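# Move one tray bottle upright into the crate's empty slot

## Task

Take one of the bottles from the tray and set it standing upright in the slot of the crate that is still empty; the remaining two bottles must still be standing on the tray, and neither the crate nor the tray may end up tilted or shifted from where it was, or the task counts as failed.

## Robot and tools

Robot: two Doosan M1013 arms, left_arm and right_arm, each carrying a Robotiq 140 two-finger gripper. The left gripper's fingers are rigid. The right gripper's fingers have a hinge and can fold: a part held near the palm may be squeezed unpredictably or slip, and pressing the fingertips into a surface folds them quietly. Grip with the outer quarter of the pads, near the tips. Base positions in the scene frame: left_arm (-0.005, +0.460, +0.002) m, right_arm (-0.047, -0.711, +0.002) m, both turned very slightly about z.

Scene frame: origin at table-top height, midway between the nominal bases; +x out over the table, +y toward left_arm, +z up. All hand positions (metres), orientations (quat_wxyz) and velocities (m/s, rad/s) in results use this frame. Printed hand positions can be off by a few centimetres, more at long reach. Gripper frame: fingers point along its +z, open and close along its y; end_effector_position is the point between closed pads, with fingertips about 33 mm past it at small openings and 9 mm when wide open.

The row. Every motion command is built from rows of 18 plain numbers, always covering both arms: first left_arm's 9, then right_arm's 9. Each arm's 9 are six absolute joint target angles in radians, in this order: wrist pitch, wrist roll, elbow, forearm roll, shoulder, waist; then gripper position, force_limit, speed, each from -1 to 1. The joint order above is the same in every list in results. Shoulder, forearm roll and wrist roll have signs flipped relative to the URDF, in commands and results alike. Ranges (URDF signs): elbow -2.792 to 2.792, all other joints -6.283 to 6.283; a target more than 0.010 rad beyond a range end is refused if it goes further out than the current angle. Gripper position: +1 is fully open (140 mm), pads touch near -0.8, -1 closes until blocked. force_limit sets squeeze (about 14 N at -1 up to 58 N at +1 for a slow close); speed sets finger speed (about 30 mm/s at -1 to 250 mm/s at +1); faster closes grip harder. To keep a gripper unchanged, repeat the three numbers you last sent for it. To keep a joint still, resend its Joint targets value.

Tools.
execute_actions(actions, cameras): actions is a list of actions; each action is a list of up to 15 rows, one per 1/30 s control step; a short action repeats its final row for the remaining steps. An empty actions list returns the full state plus images. cameras: list of names, ["all"], or [].
move(target, speed, blend, stop_force, zero, blocking, cameras): target is one row or a list of up to 15 rows of absolute joint angles; joints are interpolated together so the hand follows a curve, with no obstacle avoidance. speed is the peak joint speed in rad/s, 0.01 to 3.92 (default 0.5), one value or one per target. blend in rad rounds corners between listed targets (0 stops at each). stop_force, 10 to 80 N, ends an arm's path when it feels that much resistance; use it with a low speed for touching down, leave it out when moving away from contact, and don't trust it to notice light objects. zero (default true) re-zeroes the force reading first. blocking=false returns after about 0.5 s while the motion continues; a new move replaces it. Keep finger numbers identical across a list.
wait(seconds 0 to 10), stop() to brake a running move, zoom_image(camera, region=[x0,y0,x1,y1] in pixels, at most 504 by 504) on the latest image of cam_head_left, cam_head_right, cam_high, cam_low, cam_left_wrist or cam_right_wrist, clear_fault(arm) after a reported torque or force fault, read_manual(section) for licence text, finished_scene(scene, 1 or 2) to end the scene; make no further call in that reply.

Results: Joint positions, velocities and Joint targets (angles being driven toward now), Tool commands, each gripper's pose, object_status (0 moving, 1 blocked while opening, 2 blocked while closing, meaning likely holding something, 3 reached position or pads met), position_measured in counts (3 open, about 139 at 60 mm, 230 pads met), joint torques, external torque estimates, flange force along gripper axes, and a 7x7 wrist depth grid per wrist camera in mm. A move adds a move: line ending done, off_target, moving, held or fault, plus limits=held if steps were withheld. A joint command not followed line means the inter-arm clearance check intervened.

Camera calibration (intrinsics K, distortion, world-to-camera transform) is given per camera; fixed cameras may be slightly shifted.

Cautions: an arm stops on a torque fault (load limits: waist and shoulder 323, elbow 152, wrist joints 42.7 N m) or on 144 N of outside force; clear it with clear_fault. Arms are stiff, so aiming past a firm contact can fault. Overheated motors brake the arm for 30 to 60 s. Avoid dropping or releasing moving bottles, knocking bottles over, hard hits, bumping the crate or tray, letting anything leave the table, arm-to-arm contact, and closing a gripper on the other gripper's fingers. Loose objects may get occasional small pushes.

Each tool is called after "Call:" as name(argument=value, ...), one argument or row to a line, values as JSON.

## Session

Call:
execute_actions(
  actions=[],
)

Scene clock: 0.00 s.
left_arm: end_effector_position=(+0.3976, -0.1557, +0.2096) position_measured=3 object_status=3 end_effector_quat_wxyz=(+0.178, +0.675, -0.696, +0.170) | right_arm: end_effector_position=(+0.8972, -0.3906, +0.2970) position_measured=3 object_status=3 end_effector_quat_wxyz=(-0.209, +0.759, +0.022, +0.616)
Joint names: [wrist pitch, wrist roll, elbow, forearm roll, shoulder, waist]
Joint positions: left_arm=[0.753 -2.571 1.865 0.475 -0.193 -0.856] | right_arm=[-0.582 -1.998 1.883 0.171 -0.418 0.278]
Joint velocities: within noise
Joint torques (N m): no reading
External joint torques (N m): no reading
Flange force (N): no reading
Wrist depth (mm): cam_left_wrist=[- - - - - - 1186 / - - - - - 1278 1263 / 182 - - - - 1234 1241 / - 138 - - - 135 1206 / - 112 - - - - 104 / - - - - - 1095 1167 / - 214 - - - 1213 -] | cam_right_wrist=[2449 2501 2195 - 1907 - 1674 / 4308 - - 2529 1876 1776 1939 / 2501 3021 2908 - 1907 1604 2195 / - 134 3144 2769 2115 1876 131 / 100 143 2449 2195 1861 1723 126 / 2237 2216 1972 1736 1616 1472 1353 / 1891 1736 1616 1454 1368 1258 1212]
Joint targets: left_arm=[0.753 -2.571 1.865 0.475 -0.193 -0.856] | right_arm=[-0.582 -1.998 1.883 0.171 -0.418 0.278]
Tool commands: left_gripper/position=+1.0 left_gripper/force_limit=+1.0 left_gripper/speed=+1.0 right_gripper/position=+1.0 right_gripper/force_limit=+1.0 right_gripper/speed=+1.0
camera_calibration:
cam_left_wrist: T_world_to_cam=[[-0.999032, 0.0315624, 0.030626, 0.397596], [0.0269584, 0.989704, -0.140569, 0.175258], [-0.0347473, -0.139608, -0.989597, 0.342662], [0, 0, 0, 1]] pos_world=[0.404393, -0.138165, 0.351556]
cam_right_wrist: T_world_to_cam=[[0.288735, -0.903721, -0.316102, -0.507029], [-0.551281, 0.113006, -0.826631, 0.788477], [0.782765, 0.412938, -0.465575, -0.258822], [0, 0, 0, 1]] pos_world=[0.783666, -0.440438, 0.371005]

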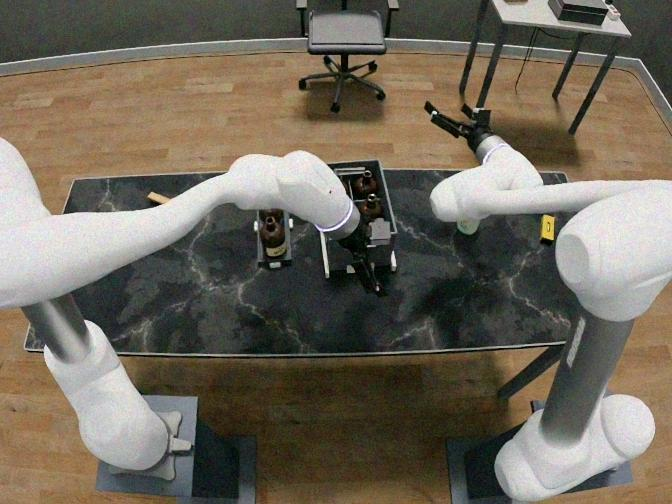

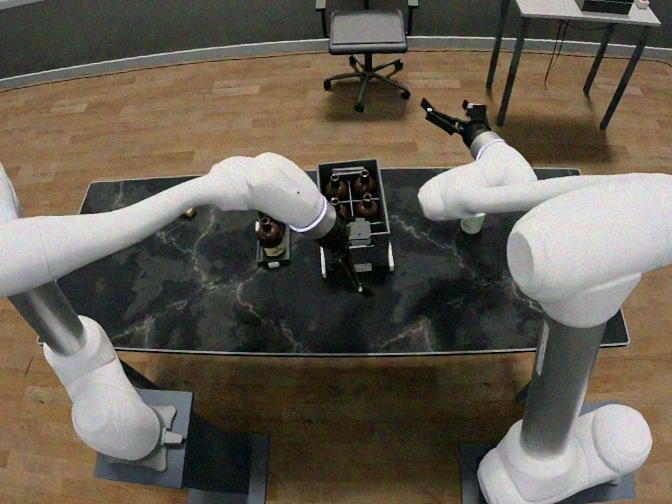

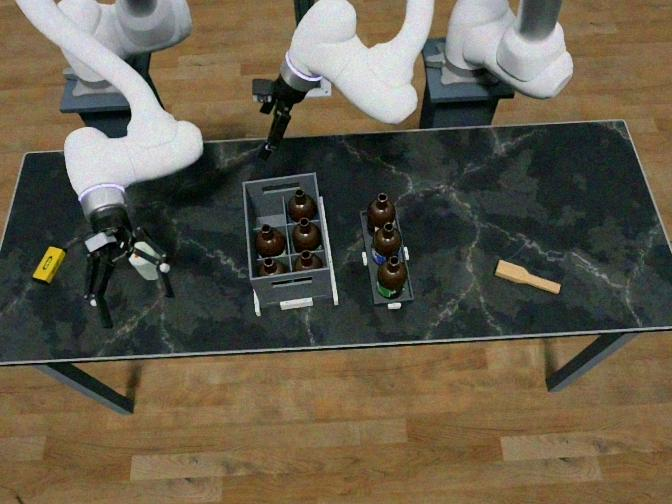

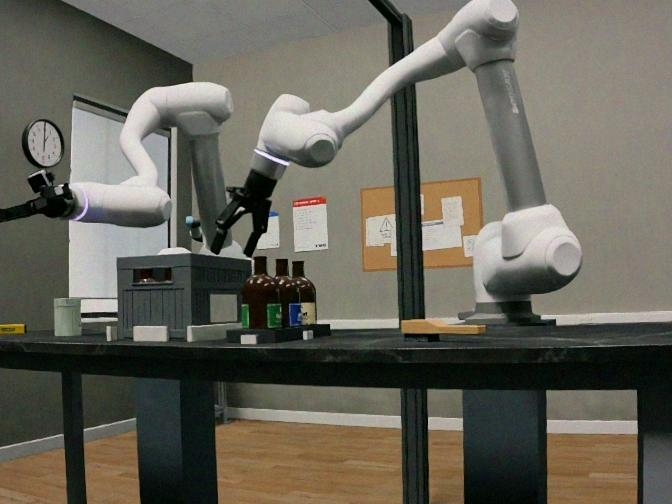

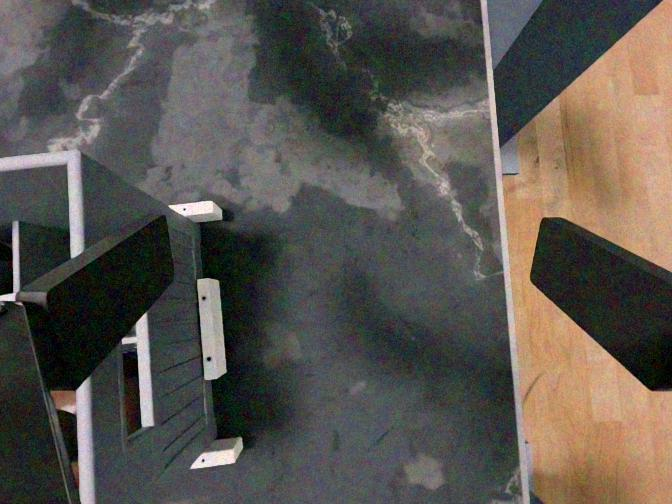

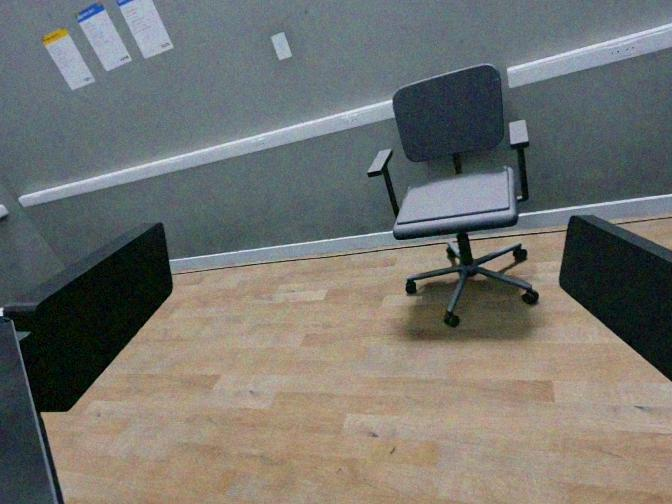

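Call:
zoom_image(
  camera="cam_high",
  region=[230, 160, 430, 320],
)

Call:
zoom_image(
  camera="cam_low",
  region=[100, 230, 350, 355],
)

Call:
zoom_image(
  camera="cam_head_right",
  region=[220, 140, 420, 290],
)

Scaled by 2.520 from the camera's 672x504 image, which has a finer 960x720 frame.

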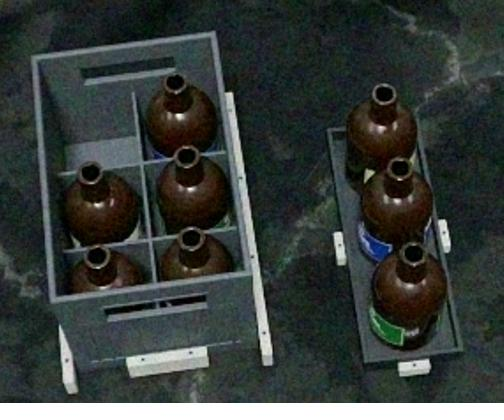

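Scaled by 2.016 from the camera's 672x504 image, which has a finer 960x720 frame.

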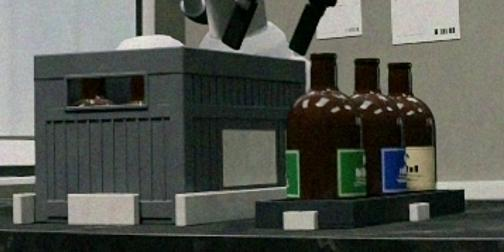

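Scaled by 2.520 from the camera's 672x504 image, which has a finer 960x720 frame.

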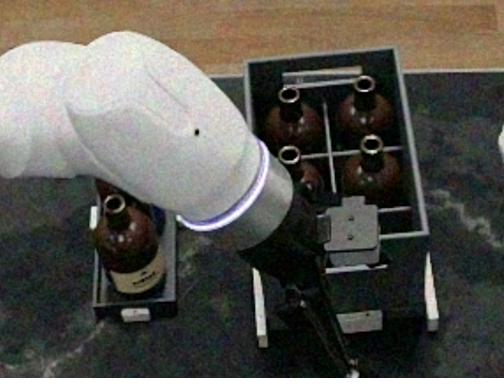

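Call:
move(
  target=[
    [0.753,-2.0,1.865,0.3,0.107,-0.8,1,1,1,-0.582,-1.998,1.883,0.171,-0.418,0.278,1,1,1],
    [1.336,-0.92,1.611,0,-0.195,-0.530,-0.1,-1,0,-0.582,-1.998,1.883,0.171,-0.418,0.278,1,1,1],
  ],
  blend=[0.2,0],
  speed=0.9,
  cameras=["cam_left_wrist","cam_high","cam_head_left","cam_head_right"],
)

Scene clock: 103.13 s.
left_arm: end_effector_position=(+0.5717, +0.1305, +0.3002) position_measured=141 object_status=0 end_effector_quat_wxyz=(+0.000, +0.999, +0.040, +0.000) | right_arm: end_effector_position=(+0.8971, -0.3904, +0.2974) position_measured=3 object_status=3 end_effector_quat_wxyz=(-0.209, +0.759, +0.022, +0.616)
Joint names: [wrist pitch, wrist roll, elbow, forearm roll, shoulder, waist]
Joint positions: left_arm=[1.336 -0.92 1.611 0 -0.195 -0.53] | right_arm=[-0.582 -1.998 1.883 0.171 -0.418 0.278]
Joint torques (N m): left_arm=[-0.35 -0.64 -42.2 -4.64 63.94 2.25] | right_arm=[-2.41 0.57 -34.36 -2.84 71.88 3.39]
External joint torques (N m): left_arm=[0.29 0.64 1.26 0.41 -3.33 -2.31] | right_arm=[-0.3 -0.55 0.31 -0.57 4.62 -3.56]
Flange force (N): left_arm=[-0.3 5.2 2.5] | right_arm=[4.6 3.5 -7.8]
Wrist depth (mm): cam_left_wrist=[398 - - 275 - 326 250 / - - - 307 - 345 264 / - - - - - 346 390 / - - 126 - 134 - 362 / - - - - - 76 - / - - - 1441 - - - / - - 1718 1639 - - -] | cam_right_wrist=[2374 2556 2115 2154 1846 - 2023 / 2644 - - 2326 1846 1817 1861 / 2945 - - 2737 1907 1876 2059 / - 134 3144 2803 2059 1846 131 / 100 143 2556 2216 1891 1736 119 / 2216 2259 2023 1749 1583 1360 1322 / 1907 1803 1541 1491 1360 1385 1187]
Joint targets: left_arm=[1.336 -0.920 1.611 0.000 -0.195 -0.530] | right_arm=[-0.582 -1.998 1.883 0.171 -0.418 0.278]
move: done
camera_calibration:
cam_left_wrist: T_world_to_cam=[[0.0922718, -0.995484, 0.0222978, 0.0723651], [-0.933712, -0.0787229, 0.349264, 0.441697], [-0.345931, -0.0530469, -0.936759, 0.629139], [0, 0, 0, 1]] pos_world=[0.623379, 0.140184, 0.433469]
Images, in order (width x height): cam_head_left 672x504, cam_head_right 672x504, cam_high 672x504, cam_left_wrist 672x504.

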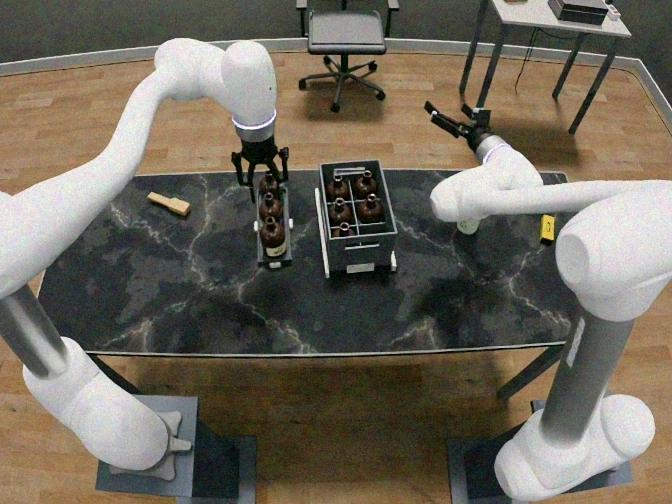

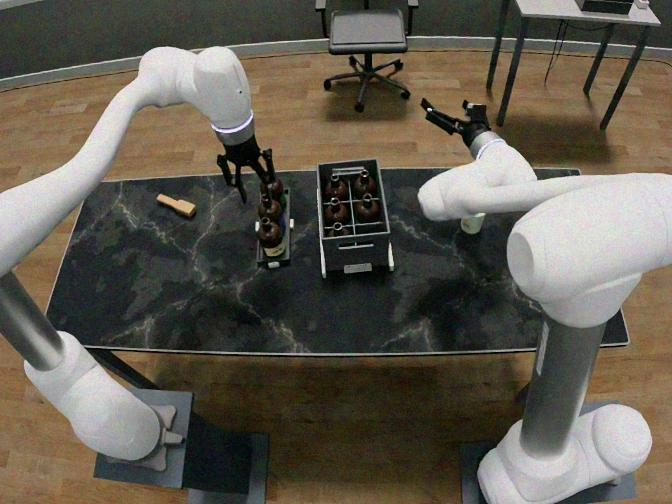

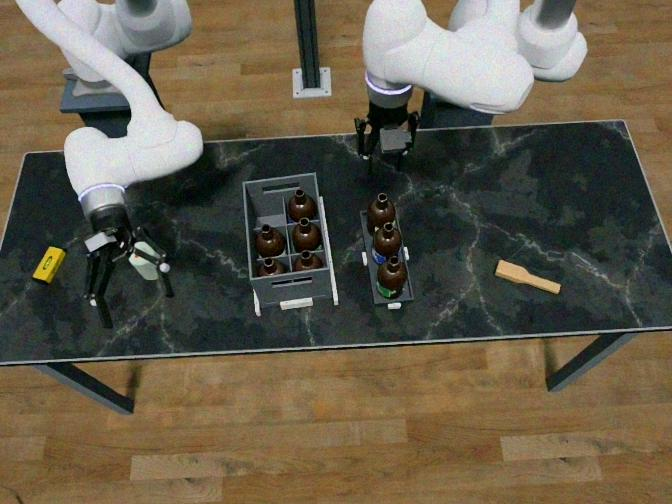

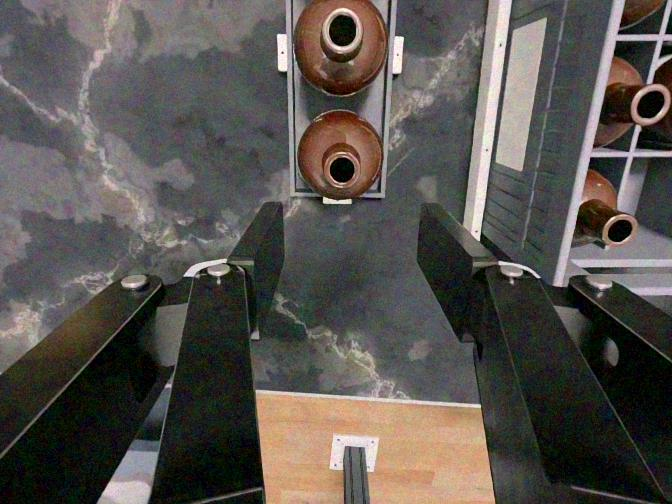

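Call:
move(
  target=[
    [1.2331,-0.926,1.6757,0,-0.2328,-0.5244,-0.1,-1,0,-0.582,-1.998,1.883,0.171,-0.418,0.278,1,1,1],
    [1.1069,-0.926,1.756,0,-0.2787,-0.5244,-0.1,-1,0,-0.582,-1.998,1.883,0.171,-0.418,0.278,1,1,1],
    [1.1069,-0.926,1.756,0,-0.2787,-0.5244,-1,0,-1,-0.582,-1.998,1.883,0.171,-0.418,0.278,1,1,1],
  ],
  blend=[0.02,0,0],
  speed=[0.4,0.15,0.3],
  cameras=["cam_left_wrist","cam_low","cam_head_left"],
)

Scene clock: 139.97 s.
left_arm: end_effector_position=(+0.5793, +0.1301, +0.1681) position_measured=194 object_status=0 end_effector_quat_wxyz=(+0.000, +0.999, +0.040, +0.000) | right_arm: end_effector_position=(+0.8971, -0.3904, +0.2974) position_measured=3 object_status=3 end_effector_quat_wxyz=(-0.209, +0.759, +0.022, +0.616)
Joint names: [wrist pitch, wrist roll, elbow, forearm roll, shoulder, waist]
Joint positions: left_arm=[1.107 -0.926 1.756 0 -0.279 -0.524] | right_arm=[-0.582 -1.998 1.883 0.171 -0.418 0.278]
Joint torques (N m): left_arm=[-0.67 -0.69 -38.89 -3.8 68.84 1.3] | right_arm=[-2.46 0.56 -34.33 -2.81 71.98 3.54]
External joint torques (N m): left_arm=[0.62 0.69 1.2 -0.09 -2.93 -1.46] | right_arm=[-0.24 -0.55 0.29 -0.58 4.63 -3.51]
Flange force (N): left_arm=[0.0 3.8 2.3] | right_arm=[4.7 3.3 -7.7]
Wrist depth (mm): cam_left_wrist=[- - 168 152 164 255 215 / - 280 - 173 - 251 215 / - - - 180 - 272 212 / - - 309 - 114 294 207 / - - - - - 81 - / - - - - - - - / - - - - - - -] | cam_right_wrist=[- 2674 2705 1988 1923 1762 1762 / - - 2374 2237 1803 1832 1988 / 2872 - - - 1923 1861 1923 / 3187 134 3421 2803 2023 1923 131 / 100 144 2449 2195 2154 1736 114 / - 2154 1923 1762 1627 1401 - / - 1674 1604 1472 1368 1292 1199]
Joint targets: left_arm=[1.107 -0.926 1.756 0.000 -0.279 -0.524] | right_arm=[-0.582 -1.998 1.883 0.171 -0.418 0.278]
move: done
camera_calibration:
cam_left_wrist: T_world_to_cam=[[0.0918877, -0.995516, 0.0224724, 0.0743038], [-0.933858, -0.0783192, 0.348964, 0.494981], [-0.34564, -0.0530515, -0.936866, 0.507938], [0, 0, 0, 1]] pos_world=[0.630978, 0.139684, 0.30147]
Images, in order (width x height): cam_head_left 672x504, cam_low 672x504, cam_left_wrist 672x504.

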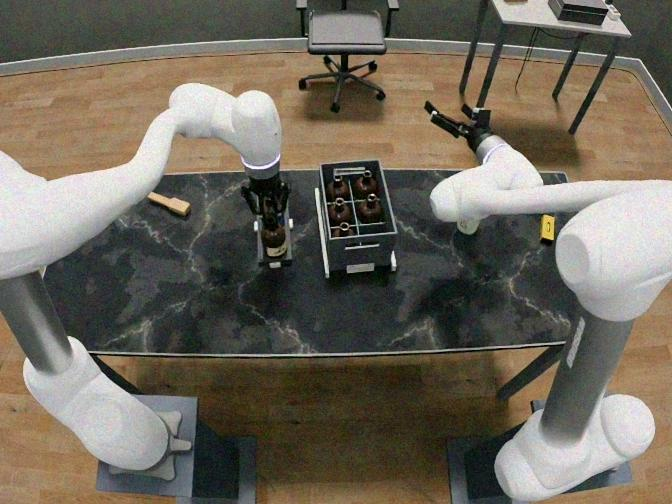

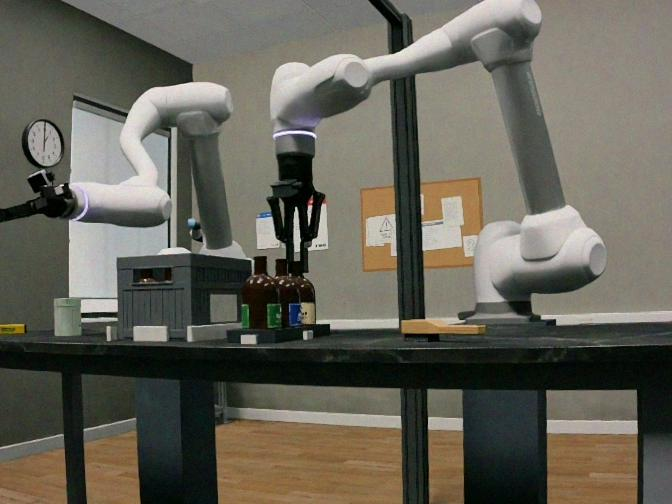

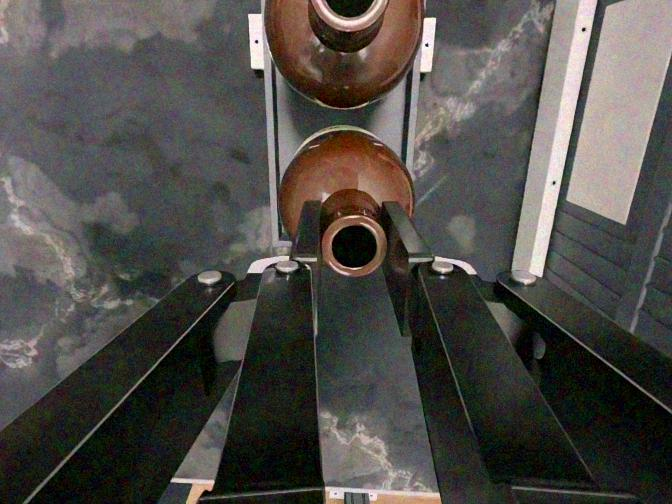

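Call:
wait(
  seconds=0.5,
  cameras=["cam_left_wrist","cam_low"],
)

Call:
zoom_image(
  camera="cam_low",
  region=[220, 140, 360, 350],
)

Scene clock: 147.07 s.
left_arm: end_effector_position=(+0.5793, +0.1301, +0.1682) position_measured=194 object_status=2 end_effector_quat_wxyz=(+0.000, +0.999, +0.040, +0.000) | right_arm: end_effector_position=(+0.8971, -0.3904, +0.2974) position_measured=3 object_status=3 end_effector_quat_wxyz=(-0.209, +0.759, +0.022, +0.616)
Joint names: [wrist pitch, wrist roll, elbow, forearm roll, shoulder, waist]
Joint positions: left_arm=[1.107 -0.926 1.756 0 -0.279 -0.524] | right_arm=[-0.582 -1.998 1.883 0.171 -0.418 0.278]
Joint torques (N m): left_arm=[-0.69 -0.69 -39.36 -3.84 69.31 1.3] | right_arm=[-2.41 0.59 -34.43 -2.83 72 3.62]
External joint torques (N m): left_arm=[0.65 0.69 1.77 -0.05 -2.92 -1.03] | right_arm=[-0.3 -0.57 0.4 -0.57 4.6 -3.6]
Flange force (N): left_arm=[-0.6 2.7 2.8] | right_arm=[4.6 3.6 -7.9]
Wrist depth (mm): cam_left_wrist=[261 - 168 152 163 - 213 / - - - 177 277 261 214 / - - - 176 297 270 225 / - - - 146 112 - 187 / - - - - - 81 206 / - - - - - - - / - - - - - - -] | cam_right_wrist=[2077 2475 - - 1762 1627 1907 / 3277 2837 2705 2556 1846 1790 - / 3814 3021 3877 - 1923 1846 2216 / - 134 3372 2983 1988 1876 131 / 100 143 2585 2259 1876 1723 114 / 2216 2216 1923 1749 1572 1482 1345 / 1891 1723 1604 1463 1322 1244 1212]
Joint targets: left_arm=[1.107 -0.926 1.756 0.000 -0.279 -0.524] | right_arm=[-0.582 -1.998 1.883 0.171 -0.418 0.278]
Tool commands: left_gripper/position=-1.0 left_gripper/force_limit=+0.0 left_gripper/speed=-1.0 right_gripper/position=+1.0 right_gripper/force_limit=+1.0 right_gripper/speed=+1.0
wait: 0.50 s; at rest from the start
camera_calibration:
cam_left_wrist: T_world_to_cam=[[0.0919223, -0.99551, 0.0225657, 0.0742533], [-0.933855, -0.0783189, 0.348972, 0.494977], [-0.345638, -0.0531513, -0.936862, 0.50795], [0, 0, 0, 1]] pos_world=[0.630978, 0.139684, 0.30147]
Images, in order (width x height): cam_low 672x504, cam_left_wrist 672x504.

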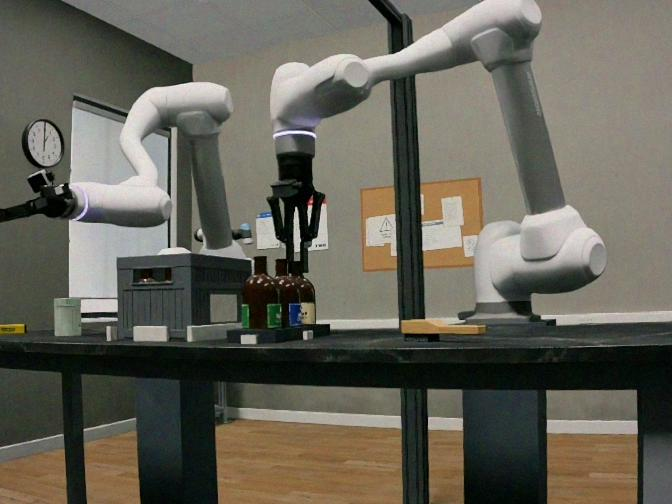

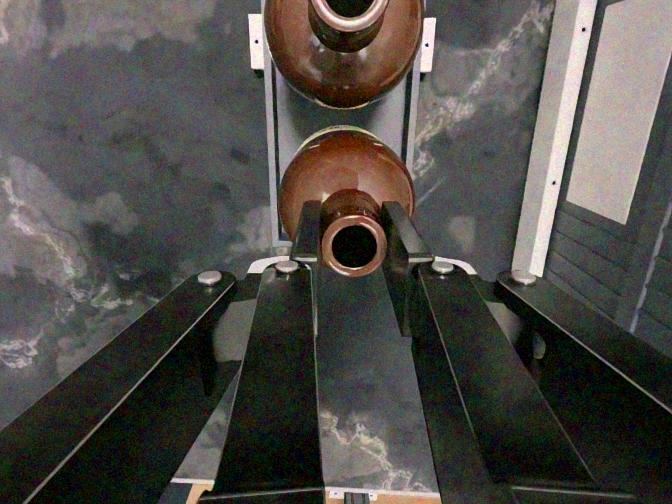

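Scaled by 2.400 from the camera's 672x504 image, which has a finer 960x720 frame.

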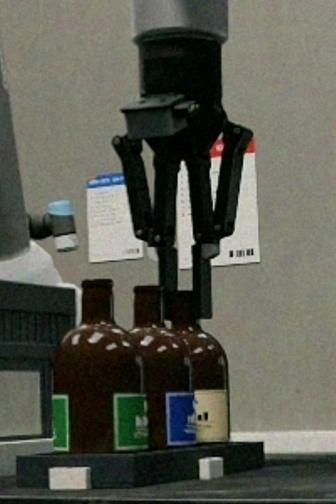

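Call:
move(
  target=[
    [1.2331,-0.926,1.6757,0,-0.2328,-0.5244,-1,0,-1,-0.582,-1.998,1.883,0.171,-0.418,0.278,1,1,1],
    [1.461,-0.926,1.4942,0,-0.1864,-0.5244,-1,0,-1,-0.582,-1.998,1.883,0.171,-0.418,0.278,1,1,1],
    [1.5652,-0.617,1.1003,0,-0.4761,-0.8332,-1,0,-1,-0.582,-1.998,1.883,0.171,-0.418,0.278,1,1,1],
  ],
  blend=[0.02,0.05,0],
  speed=[0.15,0.35,0.4],
  cameras=["cam_left_wrist","cam_high","cam_head_right","cam_low"],
)

Call:
zoom_image(
  camera="cam_high",
  region=[200, 110, 360, 320],
)

Call:
zoom_image(
  camera="cam_head_right",
  region=[280, 100, 440, 290],
)

Call:
zoom_image(
  camera="cam_low",
  region=[90, 150, 350, 350],
)

Scene clock: 176.77 s.
left_arm: end_effector_position=(+0.5623, -0.1643, +0.3702) position_measured=194 object_status=2 end_effector_quat_wxyz=(+0.000, +0.999, +0.040, +0.000) | right_arm: end_effector_position=(+0.8971, -0.3904, +0.2974) position_measured=3 object_status=3 end_effector_quat_wxyz=(-0.209, +0.759, +0.022, +0.616)
Joint names: [wrist pitch, wrist roll, elbow, forearm roll, shoulder, waist]
Joint positions: left_arm=[1.565 -0.617 1.1 0 -0.476 -0.833] | right_arm=[-0.582 -1.998 1.883 0.171 -0.418 0.278]
Joint torques (N m): left_arm=[-0.34 -0.69 -44.97 -4.77 93.71 1.07] | right_arm=[-2.41 0.57 -34.43 -2.82 71.85 3.24]
External joint torques (N m): left_arm=[0.3 0.69 3.14 0.44 -4.91 -1.05] | right_arm=[-0.31 -0.55 0.32 -0.59 4.77 -3.35]
Flange force (N): left_arm=[-1.3 1.6 5.1] | right_arm=[4.6 3.0 -8.0]
Wrist depth (mm): cam_left_wrist=[347 399 339 - - - - / - 458 380 - - - - / - - - 178 - - - / - - 335 149 120 - 185 / - - - 541 - 81 171 / - - - - - - - / - - - - - - -] | cam_right_wrist=[2585 2423 1861 2398 1846 - 1674 / 3579 - - 2195 1846 1803 2374 / - - 2803 - 1939 1876 1972 / - 134 3021 2737 2041 1876 131 / 100 143 2423 2174 1891 1736 114 / - 2134 1939 1762 1593 1482 - / 1907 1749 1604 1445 1353 1278 1218]
Joint targets: left_arm=[1.565 -0.617 1.100 0.000 -0.476 -0.833] | right_arm=[-0.582 -1.998 1.883 0.171 -0.418 0.278]
move: done
camera_calibration:
cam_left_wrist: T_world_to_cam=[[0.0921449, -0.995489, 0.022596, -0.221969], [-0.933867, -0.0785216, 0.348894, 0.385568], [-0.345546, -0.0532505, -0.93689, 0.675615], [0, 0, 0, 1]] pos_world=[0.613978, -0.154716, 0.50347]
Images, in order (width x height): cam_head_right 672x504, cam_high 672x504, cam_low 672x504, cam_left_wrist 672x504.

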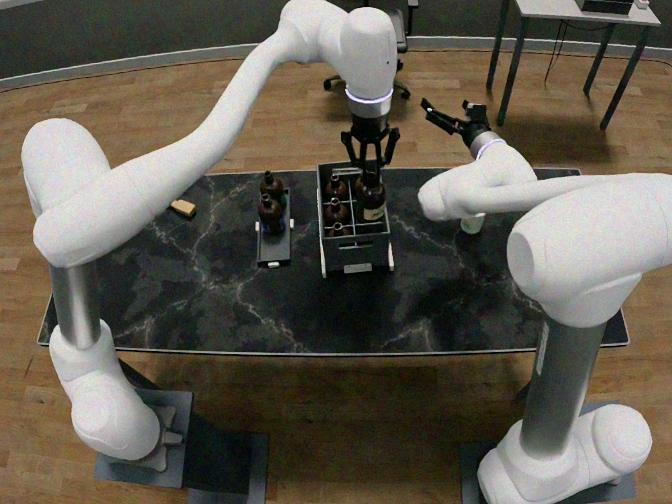

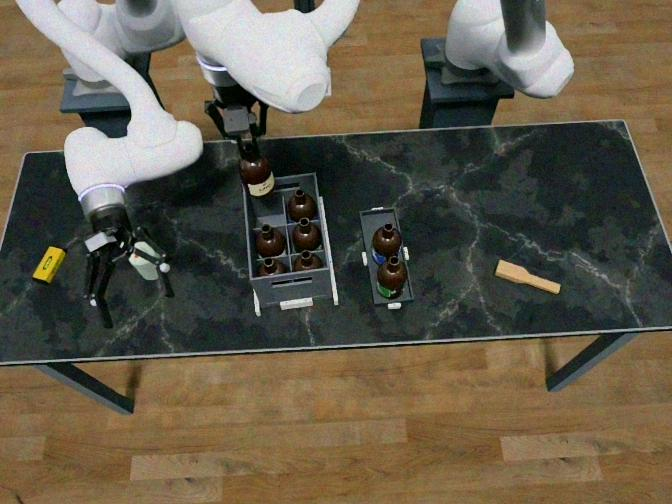

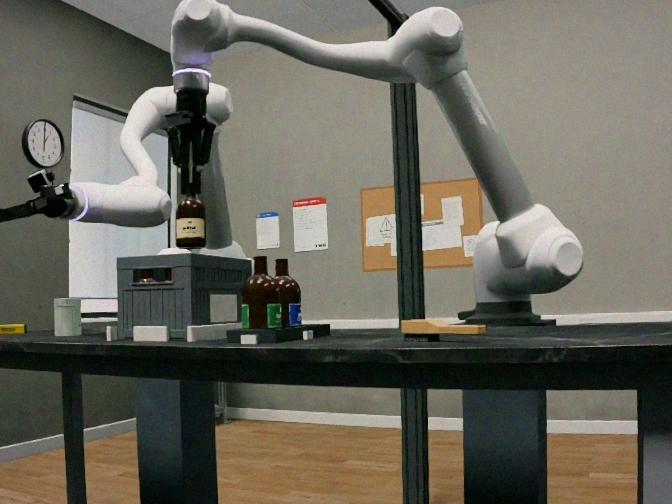

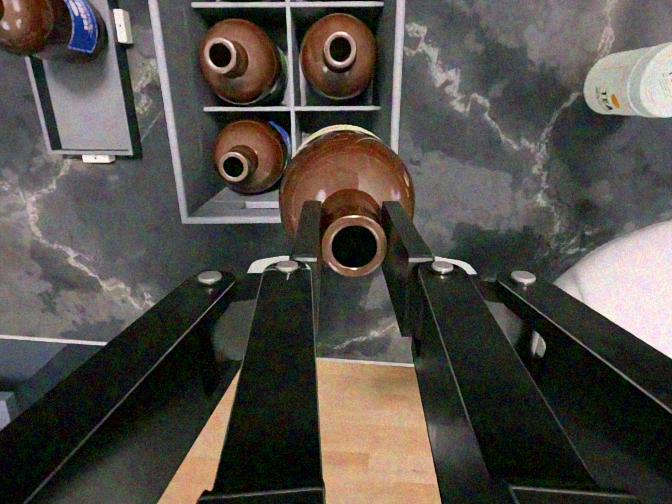

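Scaled by 2.400 from the camera's 672x504 image, which has a finer 960x720 frame.

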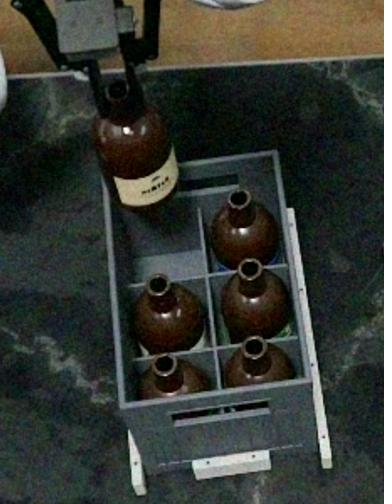

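Scaled by 2.653 from the camera's 672x504 image, which has a finer 960x720 frame.

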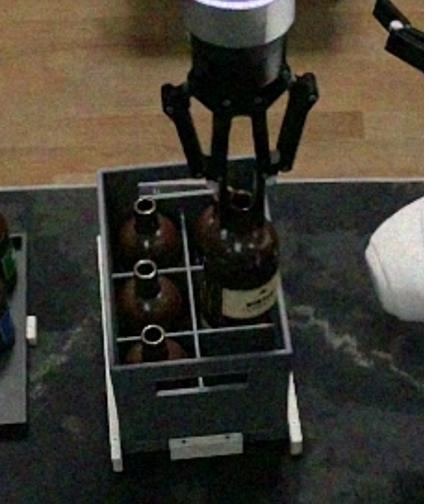

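Scaled by 1.938 from the camera's 672x504 image, which has a finer 960x720 frame.

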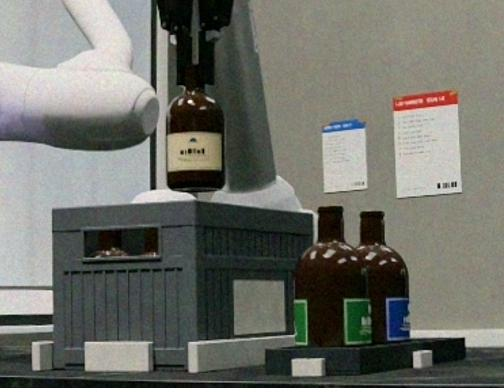

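Call:
move(
  target=[
    [1.4798,-0.617,1.1785,0,-0.4833,-0.8335,-1,0,-1,-0.582,-1.998,1.883,0.171,-0.418,0.278,1,1,1],
    [1.3956,-0.617,1.2513,0,-0.4947,-0.8335,-1,0,-1,-0.582,-1.998,1.883,0.171,-0.418,0.278,1,1,1],
    [1.3138,-0.617,1.3149,0,-0.5129,-0.8335,-1,0,-1,-0.582,-1.998,1.883,0.171,-0.418,0.278,1,1,1],
    [1.2657,-0.617,1.3491,0,-0.5268,-0.8335,-1,0,-1,-0.582,-1.998,1.883,0.171,-0.418,0.278,1,1,1],
    [1.195,-0.617,1.3949,0,-0.5517,-0.8335,-1,0,-1,-0.582,-1.998,1.883,0.171,-0.418,0.278,1,1,1],
  ],
  blend=[0.01,0.01,0.01,0.01,0],
  speed=[0.15,0.12,0.12,0.1,0.04],
  stop_force=12,
  cameras=["cam_left_wrist","cam_high","cam_head_right","cam_low"],
)

Call:
zoom_image(
  camera="cam_high",
  region=[200, 110, 360, 320],
)

Scene clock: 233.97 s.
left_arm: end_effector_position=(+0.5636, -0.1663, +0.1711) position_measured=194 object_status=2 end_effector_quat_wxyz=(+0.000, +0.999, +0.040, +0.000) | right_arm: end_effector_position=(+0.8971, -0.3904, +0.2974) position_measured=3 object_status=3 end_effector_quat_wxyz=(-0.209, +0.759, +0.022, +0.616)
Joint names: [wrist pitch, wrist roll, elbow, forearm roll, shoulder, waist]
Joint positions: left_arm=[1.235 -0.617 1.369 0 -0.537 -0.834] | right_arm=[-0.582 -1.998 1.883 0.171 -0.418 0.278]
Joint torques (N m): left_arm=[-2.91 -0.67 -27.06 -3.04 68.36 -1.11] | right_arm=[-2.4 0.6 -34.43 -2.83 71.91 3.44]
External joint torques (N m): left_arm=[2.87 0.67 -12.67 -1.07 24.19 0.88] | right_arm=[-0.32 -0.58 0.24 -0.59 5.06 -3.47]
Flange force (N): left_arm=[-1.9 -2.8 -30.6] | right_arm=[5.0 3.2 -8.2]
Wrist depth (mm): cam_left_wrist=[- 154 181 152 153 271 - / - 177 236 273 174 282 - / 192 - 232 181 154 - 305 / 182 147 213 148 136 - - / - - - 175 - 81 - / - - - - - - - / - - - - - - -] | cam_right_wrist=[2614 2398 2195 - 1955 1790 1711 / 2908 2705 2423 2475 1832 1907 1923 / 3579 2501 - - 1939 2059 2303 / - 134 3421 2644 2005 1876 125 / 100 144 2529 2449 1907 1711 114 / 2195 2195 1972 1698 1593 1472 1322 / 1923 1723 1561 1463 - 1271 1212]
Joint targets: left_arm=[1.235 -0.617 1.369 0.000 -0.537 -0.834] | right_arm=[-0.582 -1.998 1.883 0.171 -0.418 0.278]
move: contact (left_arm); path passed 4 of 5 targets; left_arm: the wrist pitch is farthest, 0.040 rad from its target
camera_calibration:
cam_left_wrist: T_world_to_cam=[[0.0918378, -0.99551, 0.0229446, -0.219392], [-0.933974, -0.0781242, 0.348697, 0.456191], [-0.345338, -0.0534532, -0.936955, 0.489255], [0, 0, 0, 1]] pos_world=[0.615177, -0.156615, 0.304371]
Images, in order (width x height): cam_head_right 672x504, cam_high 672x504, cam_low 672x504, cam_left_wrist 672x504.

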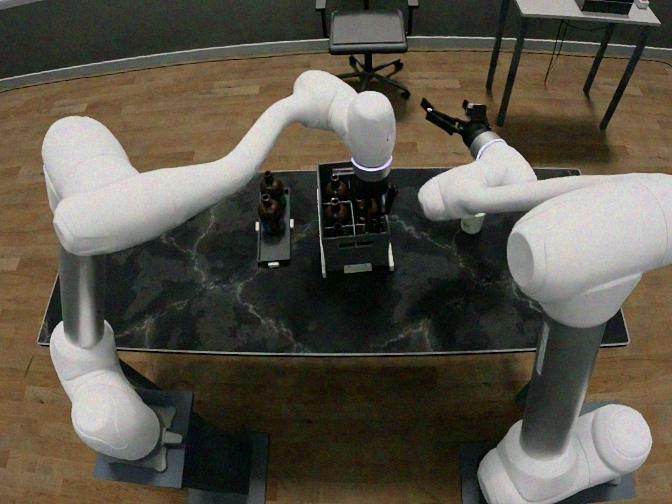

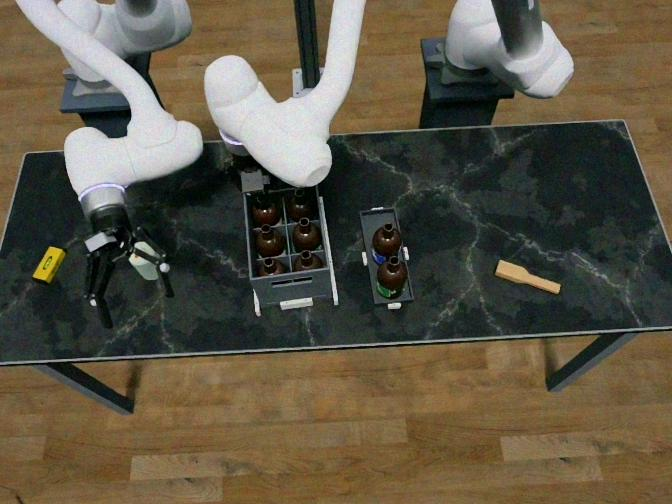

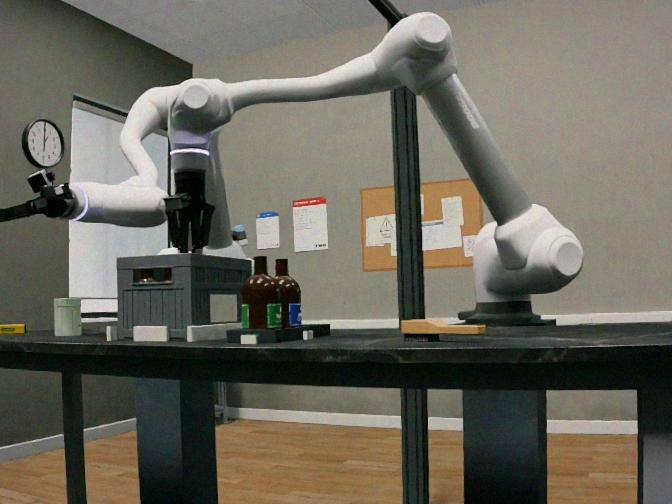

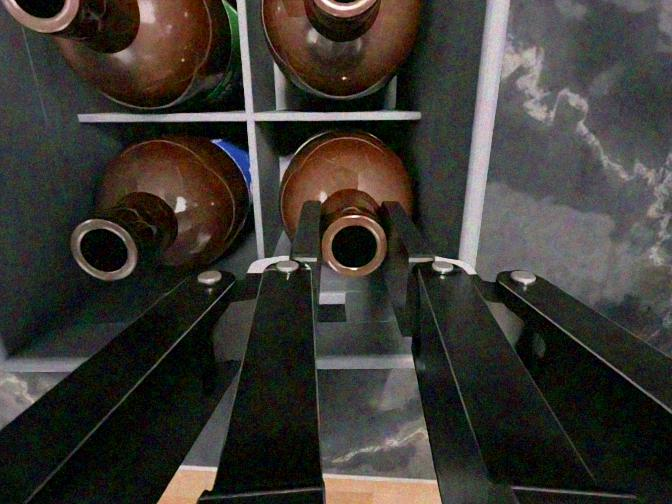

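Scaled by 2.400 from the camera's 672x504 image, which has a finer 960x720 frame.

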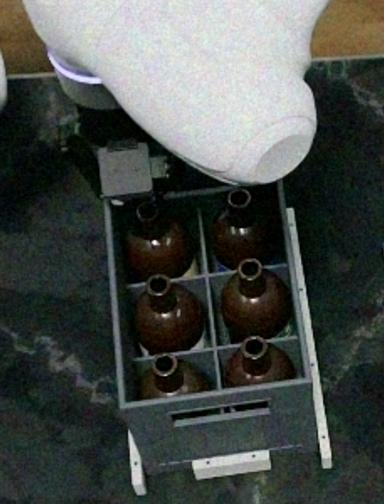

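Call:
move(
  target=[
    [1.235,-0.617,1.369,0,-0.537,-0.834,-0.4,-1,-1,-0.582,-1.998,1.883,0.171,-0.418,0.278,1,1,1],
    [1.3138,-0.617,1.3149,0,-0.5129,-0.8335,-0.4,-1,-1,-0.582,-1.998,1.883,0.171,-0.418,0.278,1,1,1],
    [1.4798,-0.617,1.1785,0,-0.4833,-0.8335,-0.4,-1,-1,-0.582,-1.998,1.883,0.171,-0.418,0.278,1,1,1],
  ],
  blend=[0,0.01,0],
  speed=[0.15,0.1,0.3],
  cameras=["cam_left_wrist","cam_high"],
)

Scene clock: 249.10 s.
left_arm: end_effector_position=(+0.5632, -0.1658, +0.3204) position_measured=179 object_status=3 end_effector_quat_wxyz=(+0.000, +0.999, +0.040, +0.000) | right_arm: end_effector_position=(+0.8971, -0.3904, +0.2974) position_measured=3 object_status=3 end_effector_quat_wxyz=(-0.209, +0.759, +0.022, +0.616)
Joint names: [wrist pitch, wrist roll, elbow, forearm roll, shoulder, waist]
Joint positions: left_arm=[1.48 -0.617 1.179 0 -0.483 -0.834] | right_arm=[-0.582 -1.998 1.883 0.171 -0.418 0.278]
Joint torques (N m): left_arm=[-0.29 -0.73 -43.24 -4.77 92.58 2.54] | right_arm=[-2.43 0.58 -34.49 -2.83 72 3.35]
External joint torques (N m): left_arm=[0.25 0.73 1.42 0.44 -2.75 -2.39] | right_arm=[-0.27 -0.57 0.48 -0.58 4.43 -3.72]
Flange force (N): left_arm=[-2.2 3.1 2.2] | right_arm=[4.5 3.7 -7.8]
Wrist depth (mm): cam_left_wrist=[- 261 296 297 - - - / - - 313 329 - - - / - - - 319 - - - / - - - 143 114 - - / - - - 515 - 76 160 / - - - - - - - / - - - 1789 - - -] | cam_right_wrist=[2803 2529 1861 - 1762 1803 1638 / - - - 2529 1891 1907 1832 / 5410 - - 2737 1846 1749 2096 / - 133 2945 2872 2023 1939 125 / 100 143 2529 2154 1876 1736 114 / 2259 2154 1972 1776 1572 1491 1345 / 1955 1736 1723 1445 1360 1322 1199]
Joint targets: left_arm=[1.480 -0.617 1.178 0.000 -0.483 -0.834] | right_arm=[-0.582 -1.998 1.883 0.171 -0.418 0.278]
move: done
camera_calibration:
cam_left_wrist: T_world_to_cam=[[0.091795, -0.995524, 0.022508, -0.222171], [-0.933866, -0.07822, 0.348964, 0.40368], [-0.345641, -0.0530526, -0.936866, 0.629267], [0, 0, 0, 1]] pos_world=[0.614877, -0.156216, 0.45367]
Images, in order (width x height): cam_high 672x504, cam_left_wrist 672x504.

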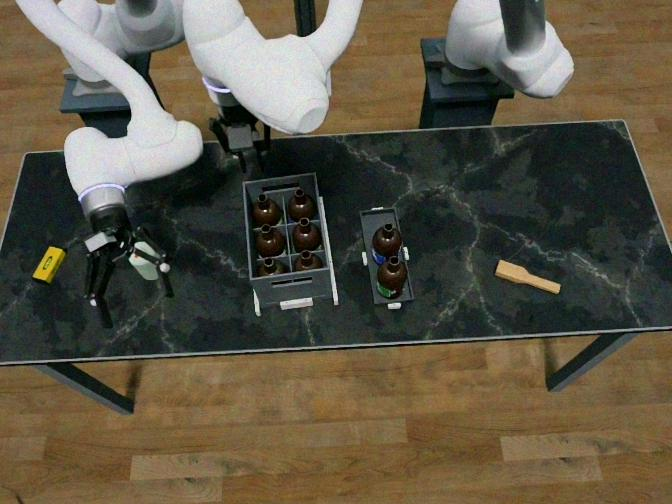

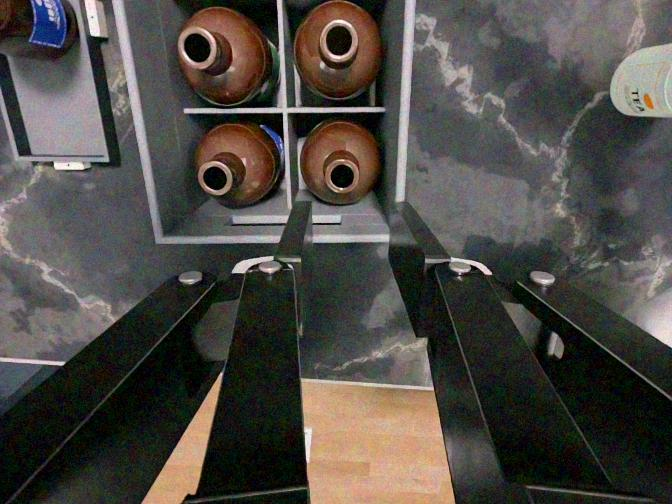

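Bottle stands in the slot.

Call:
finished_scene(
  scene=2,
)

The scene is finished: the task was done.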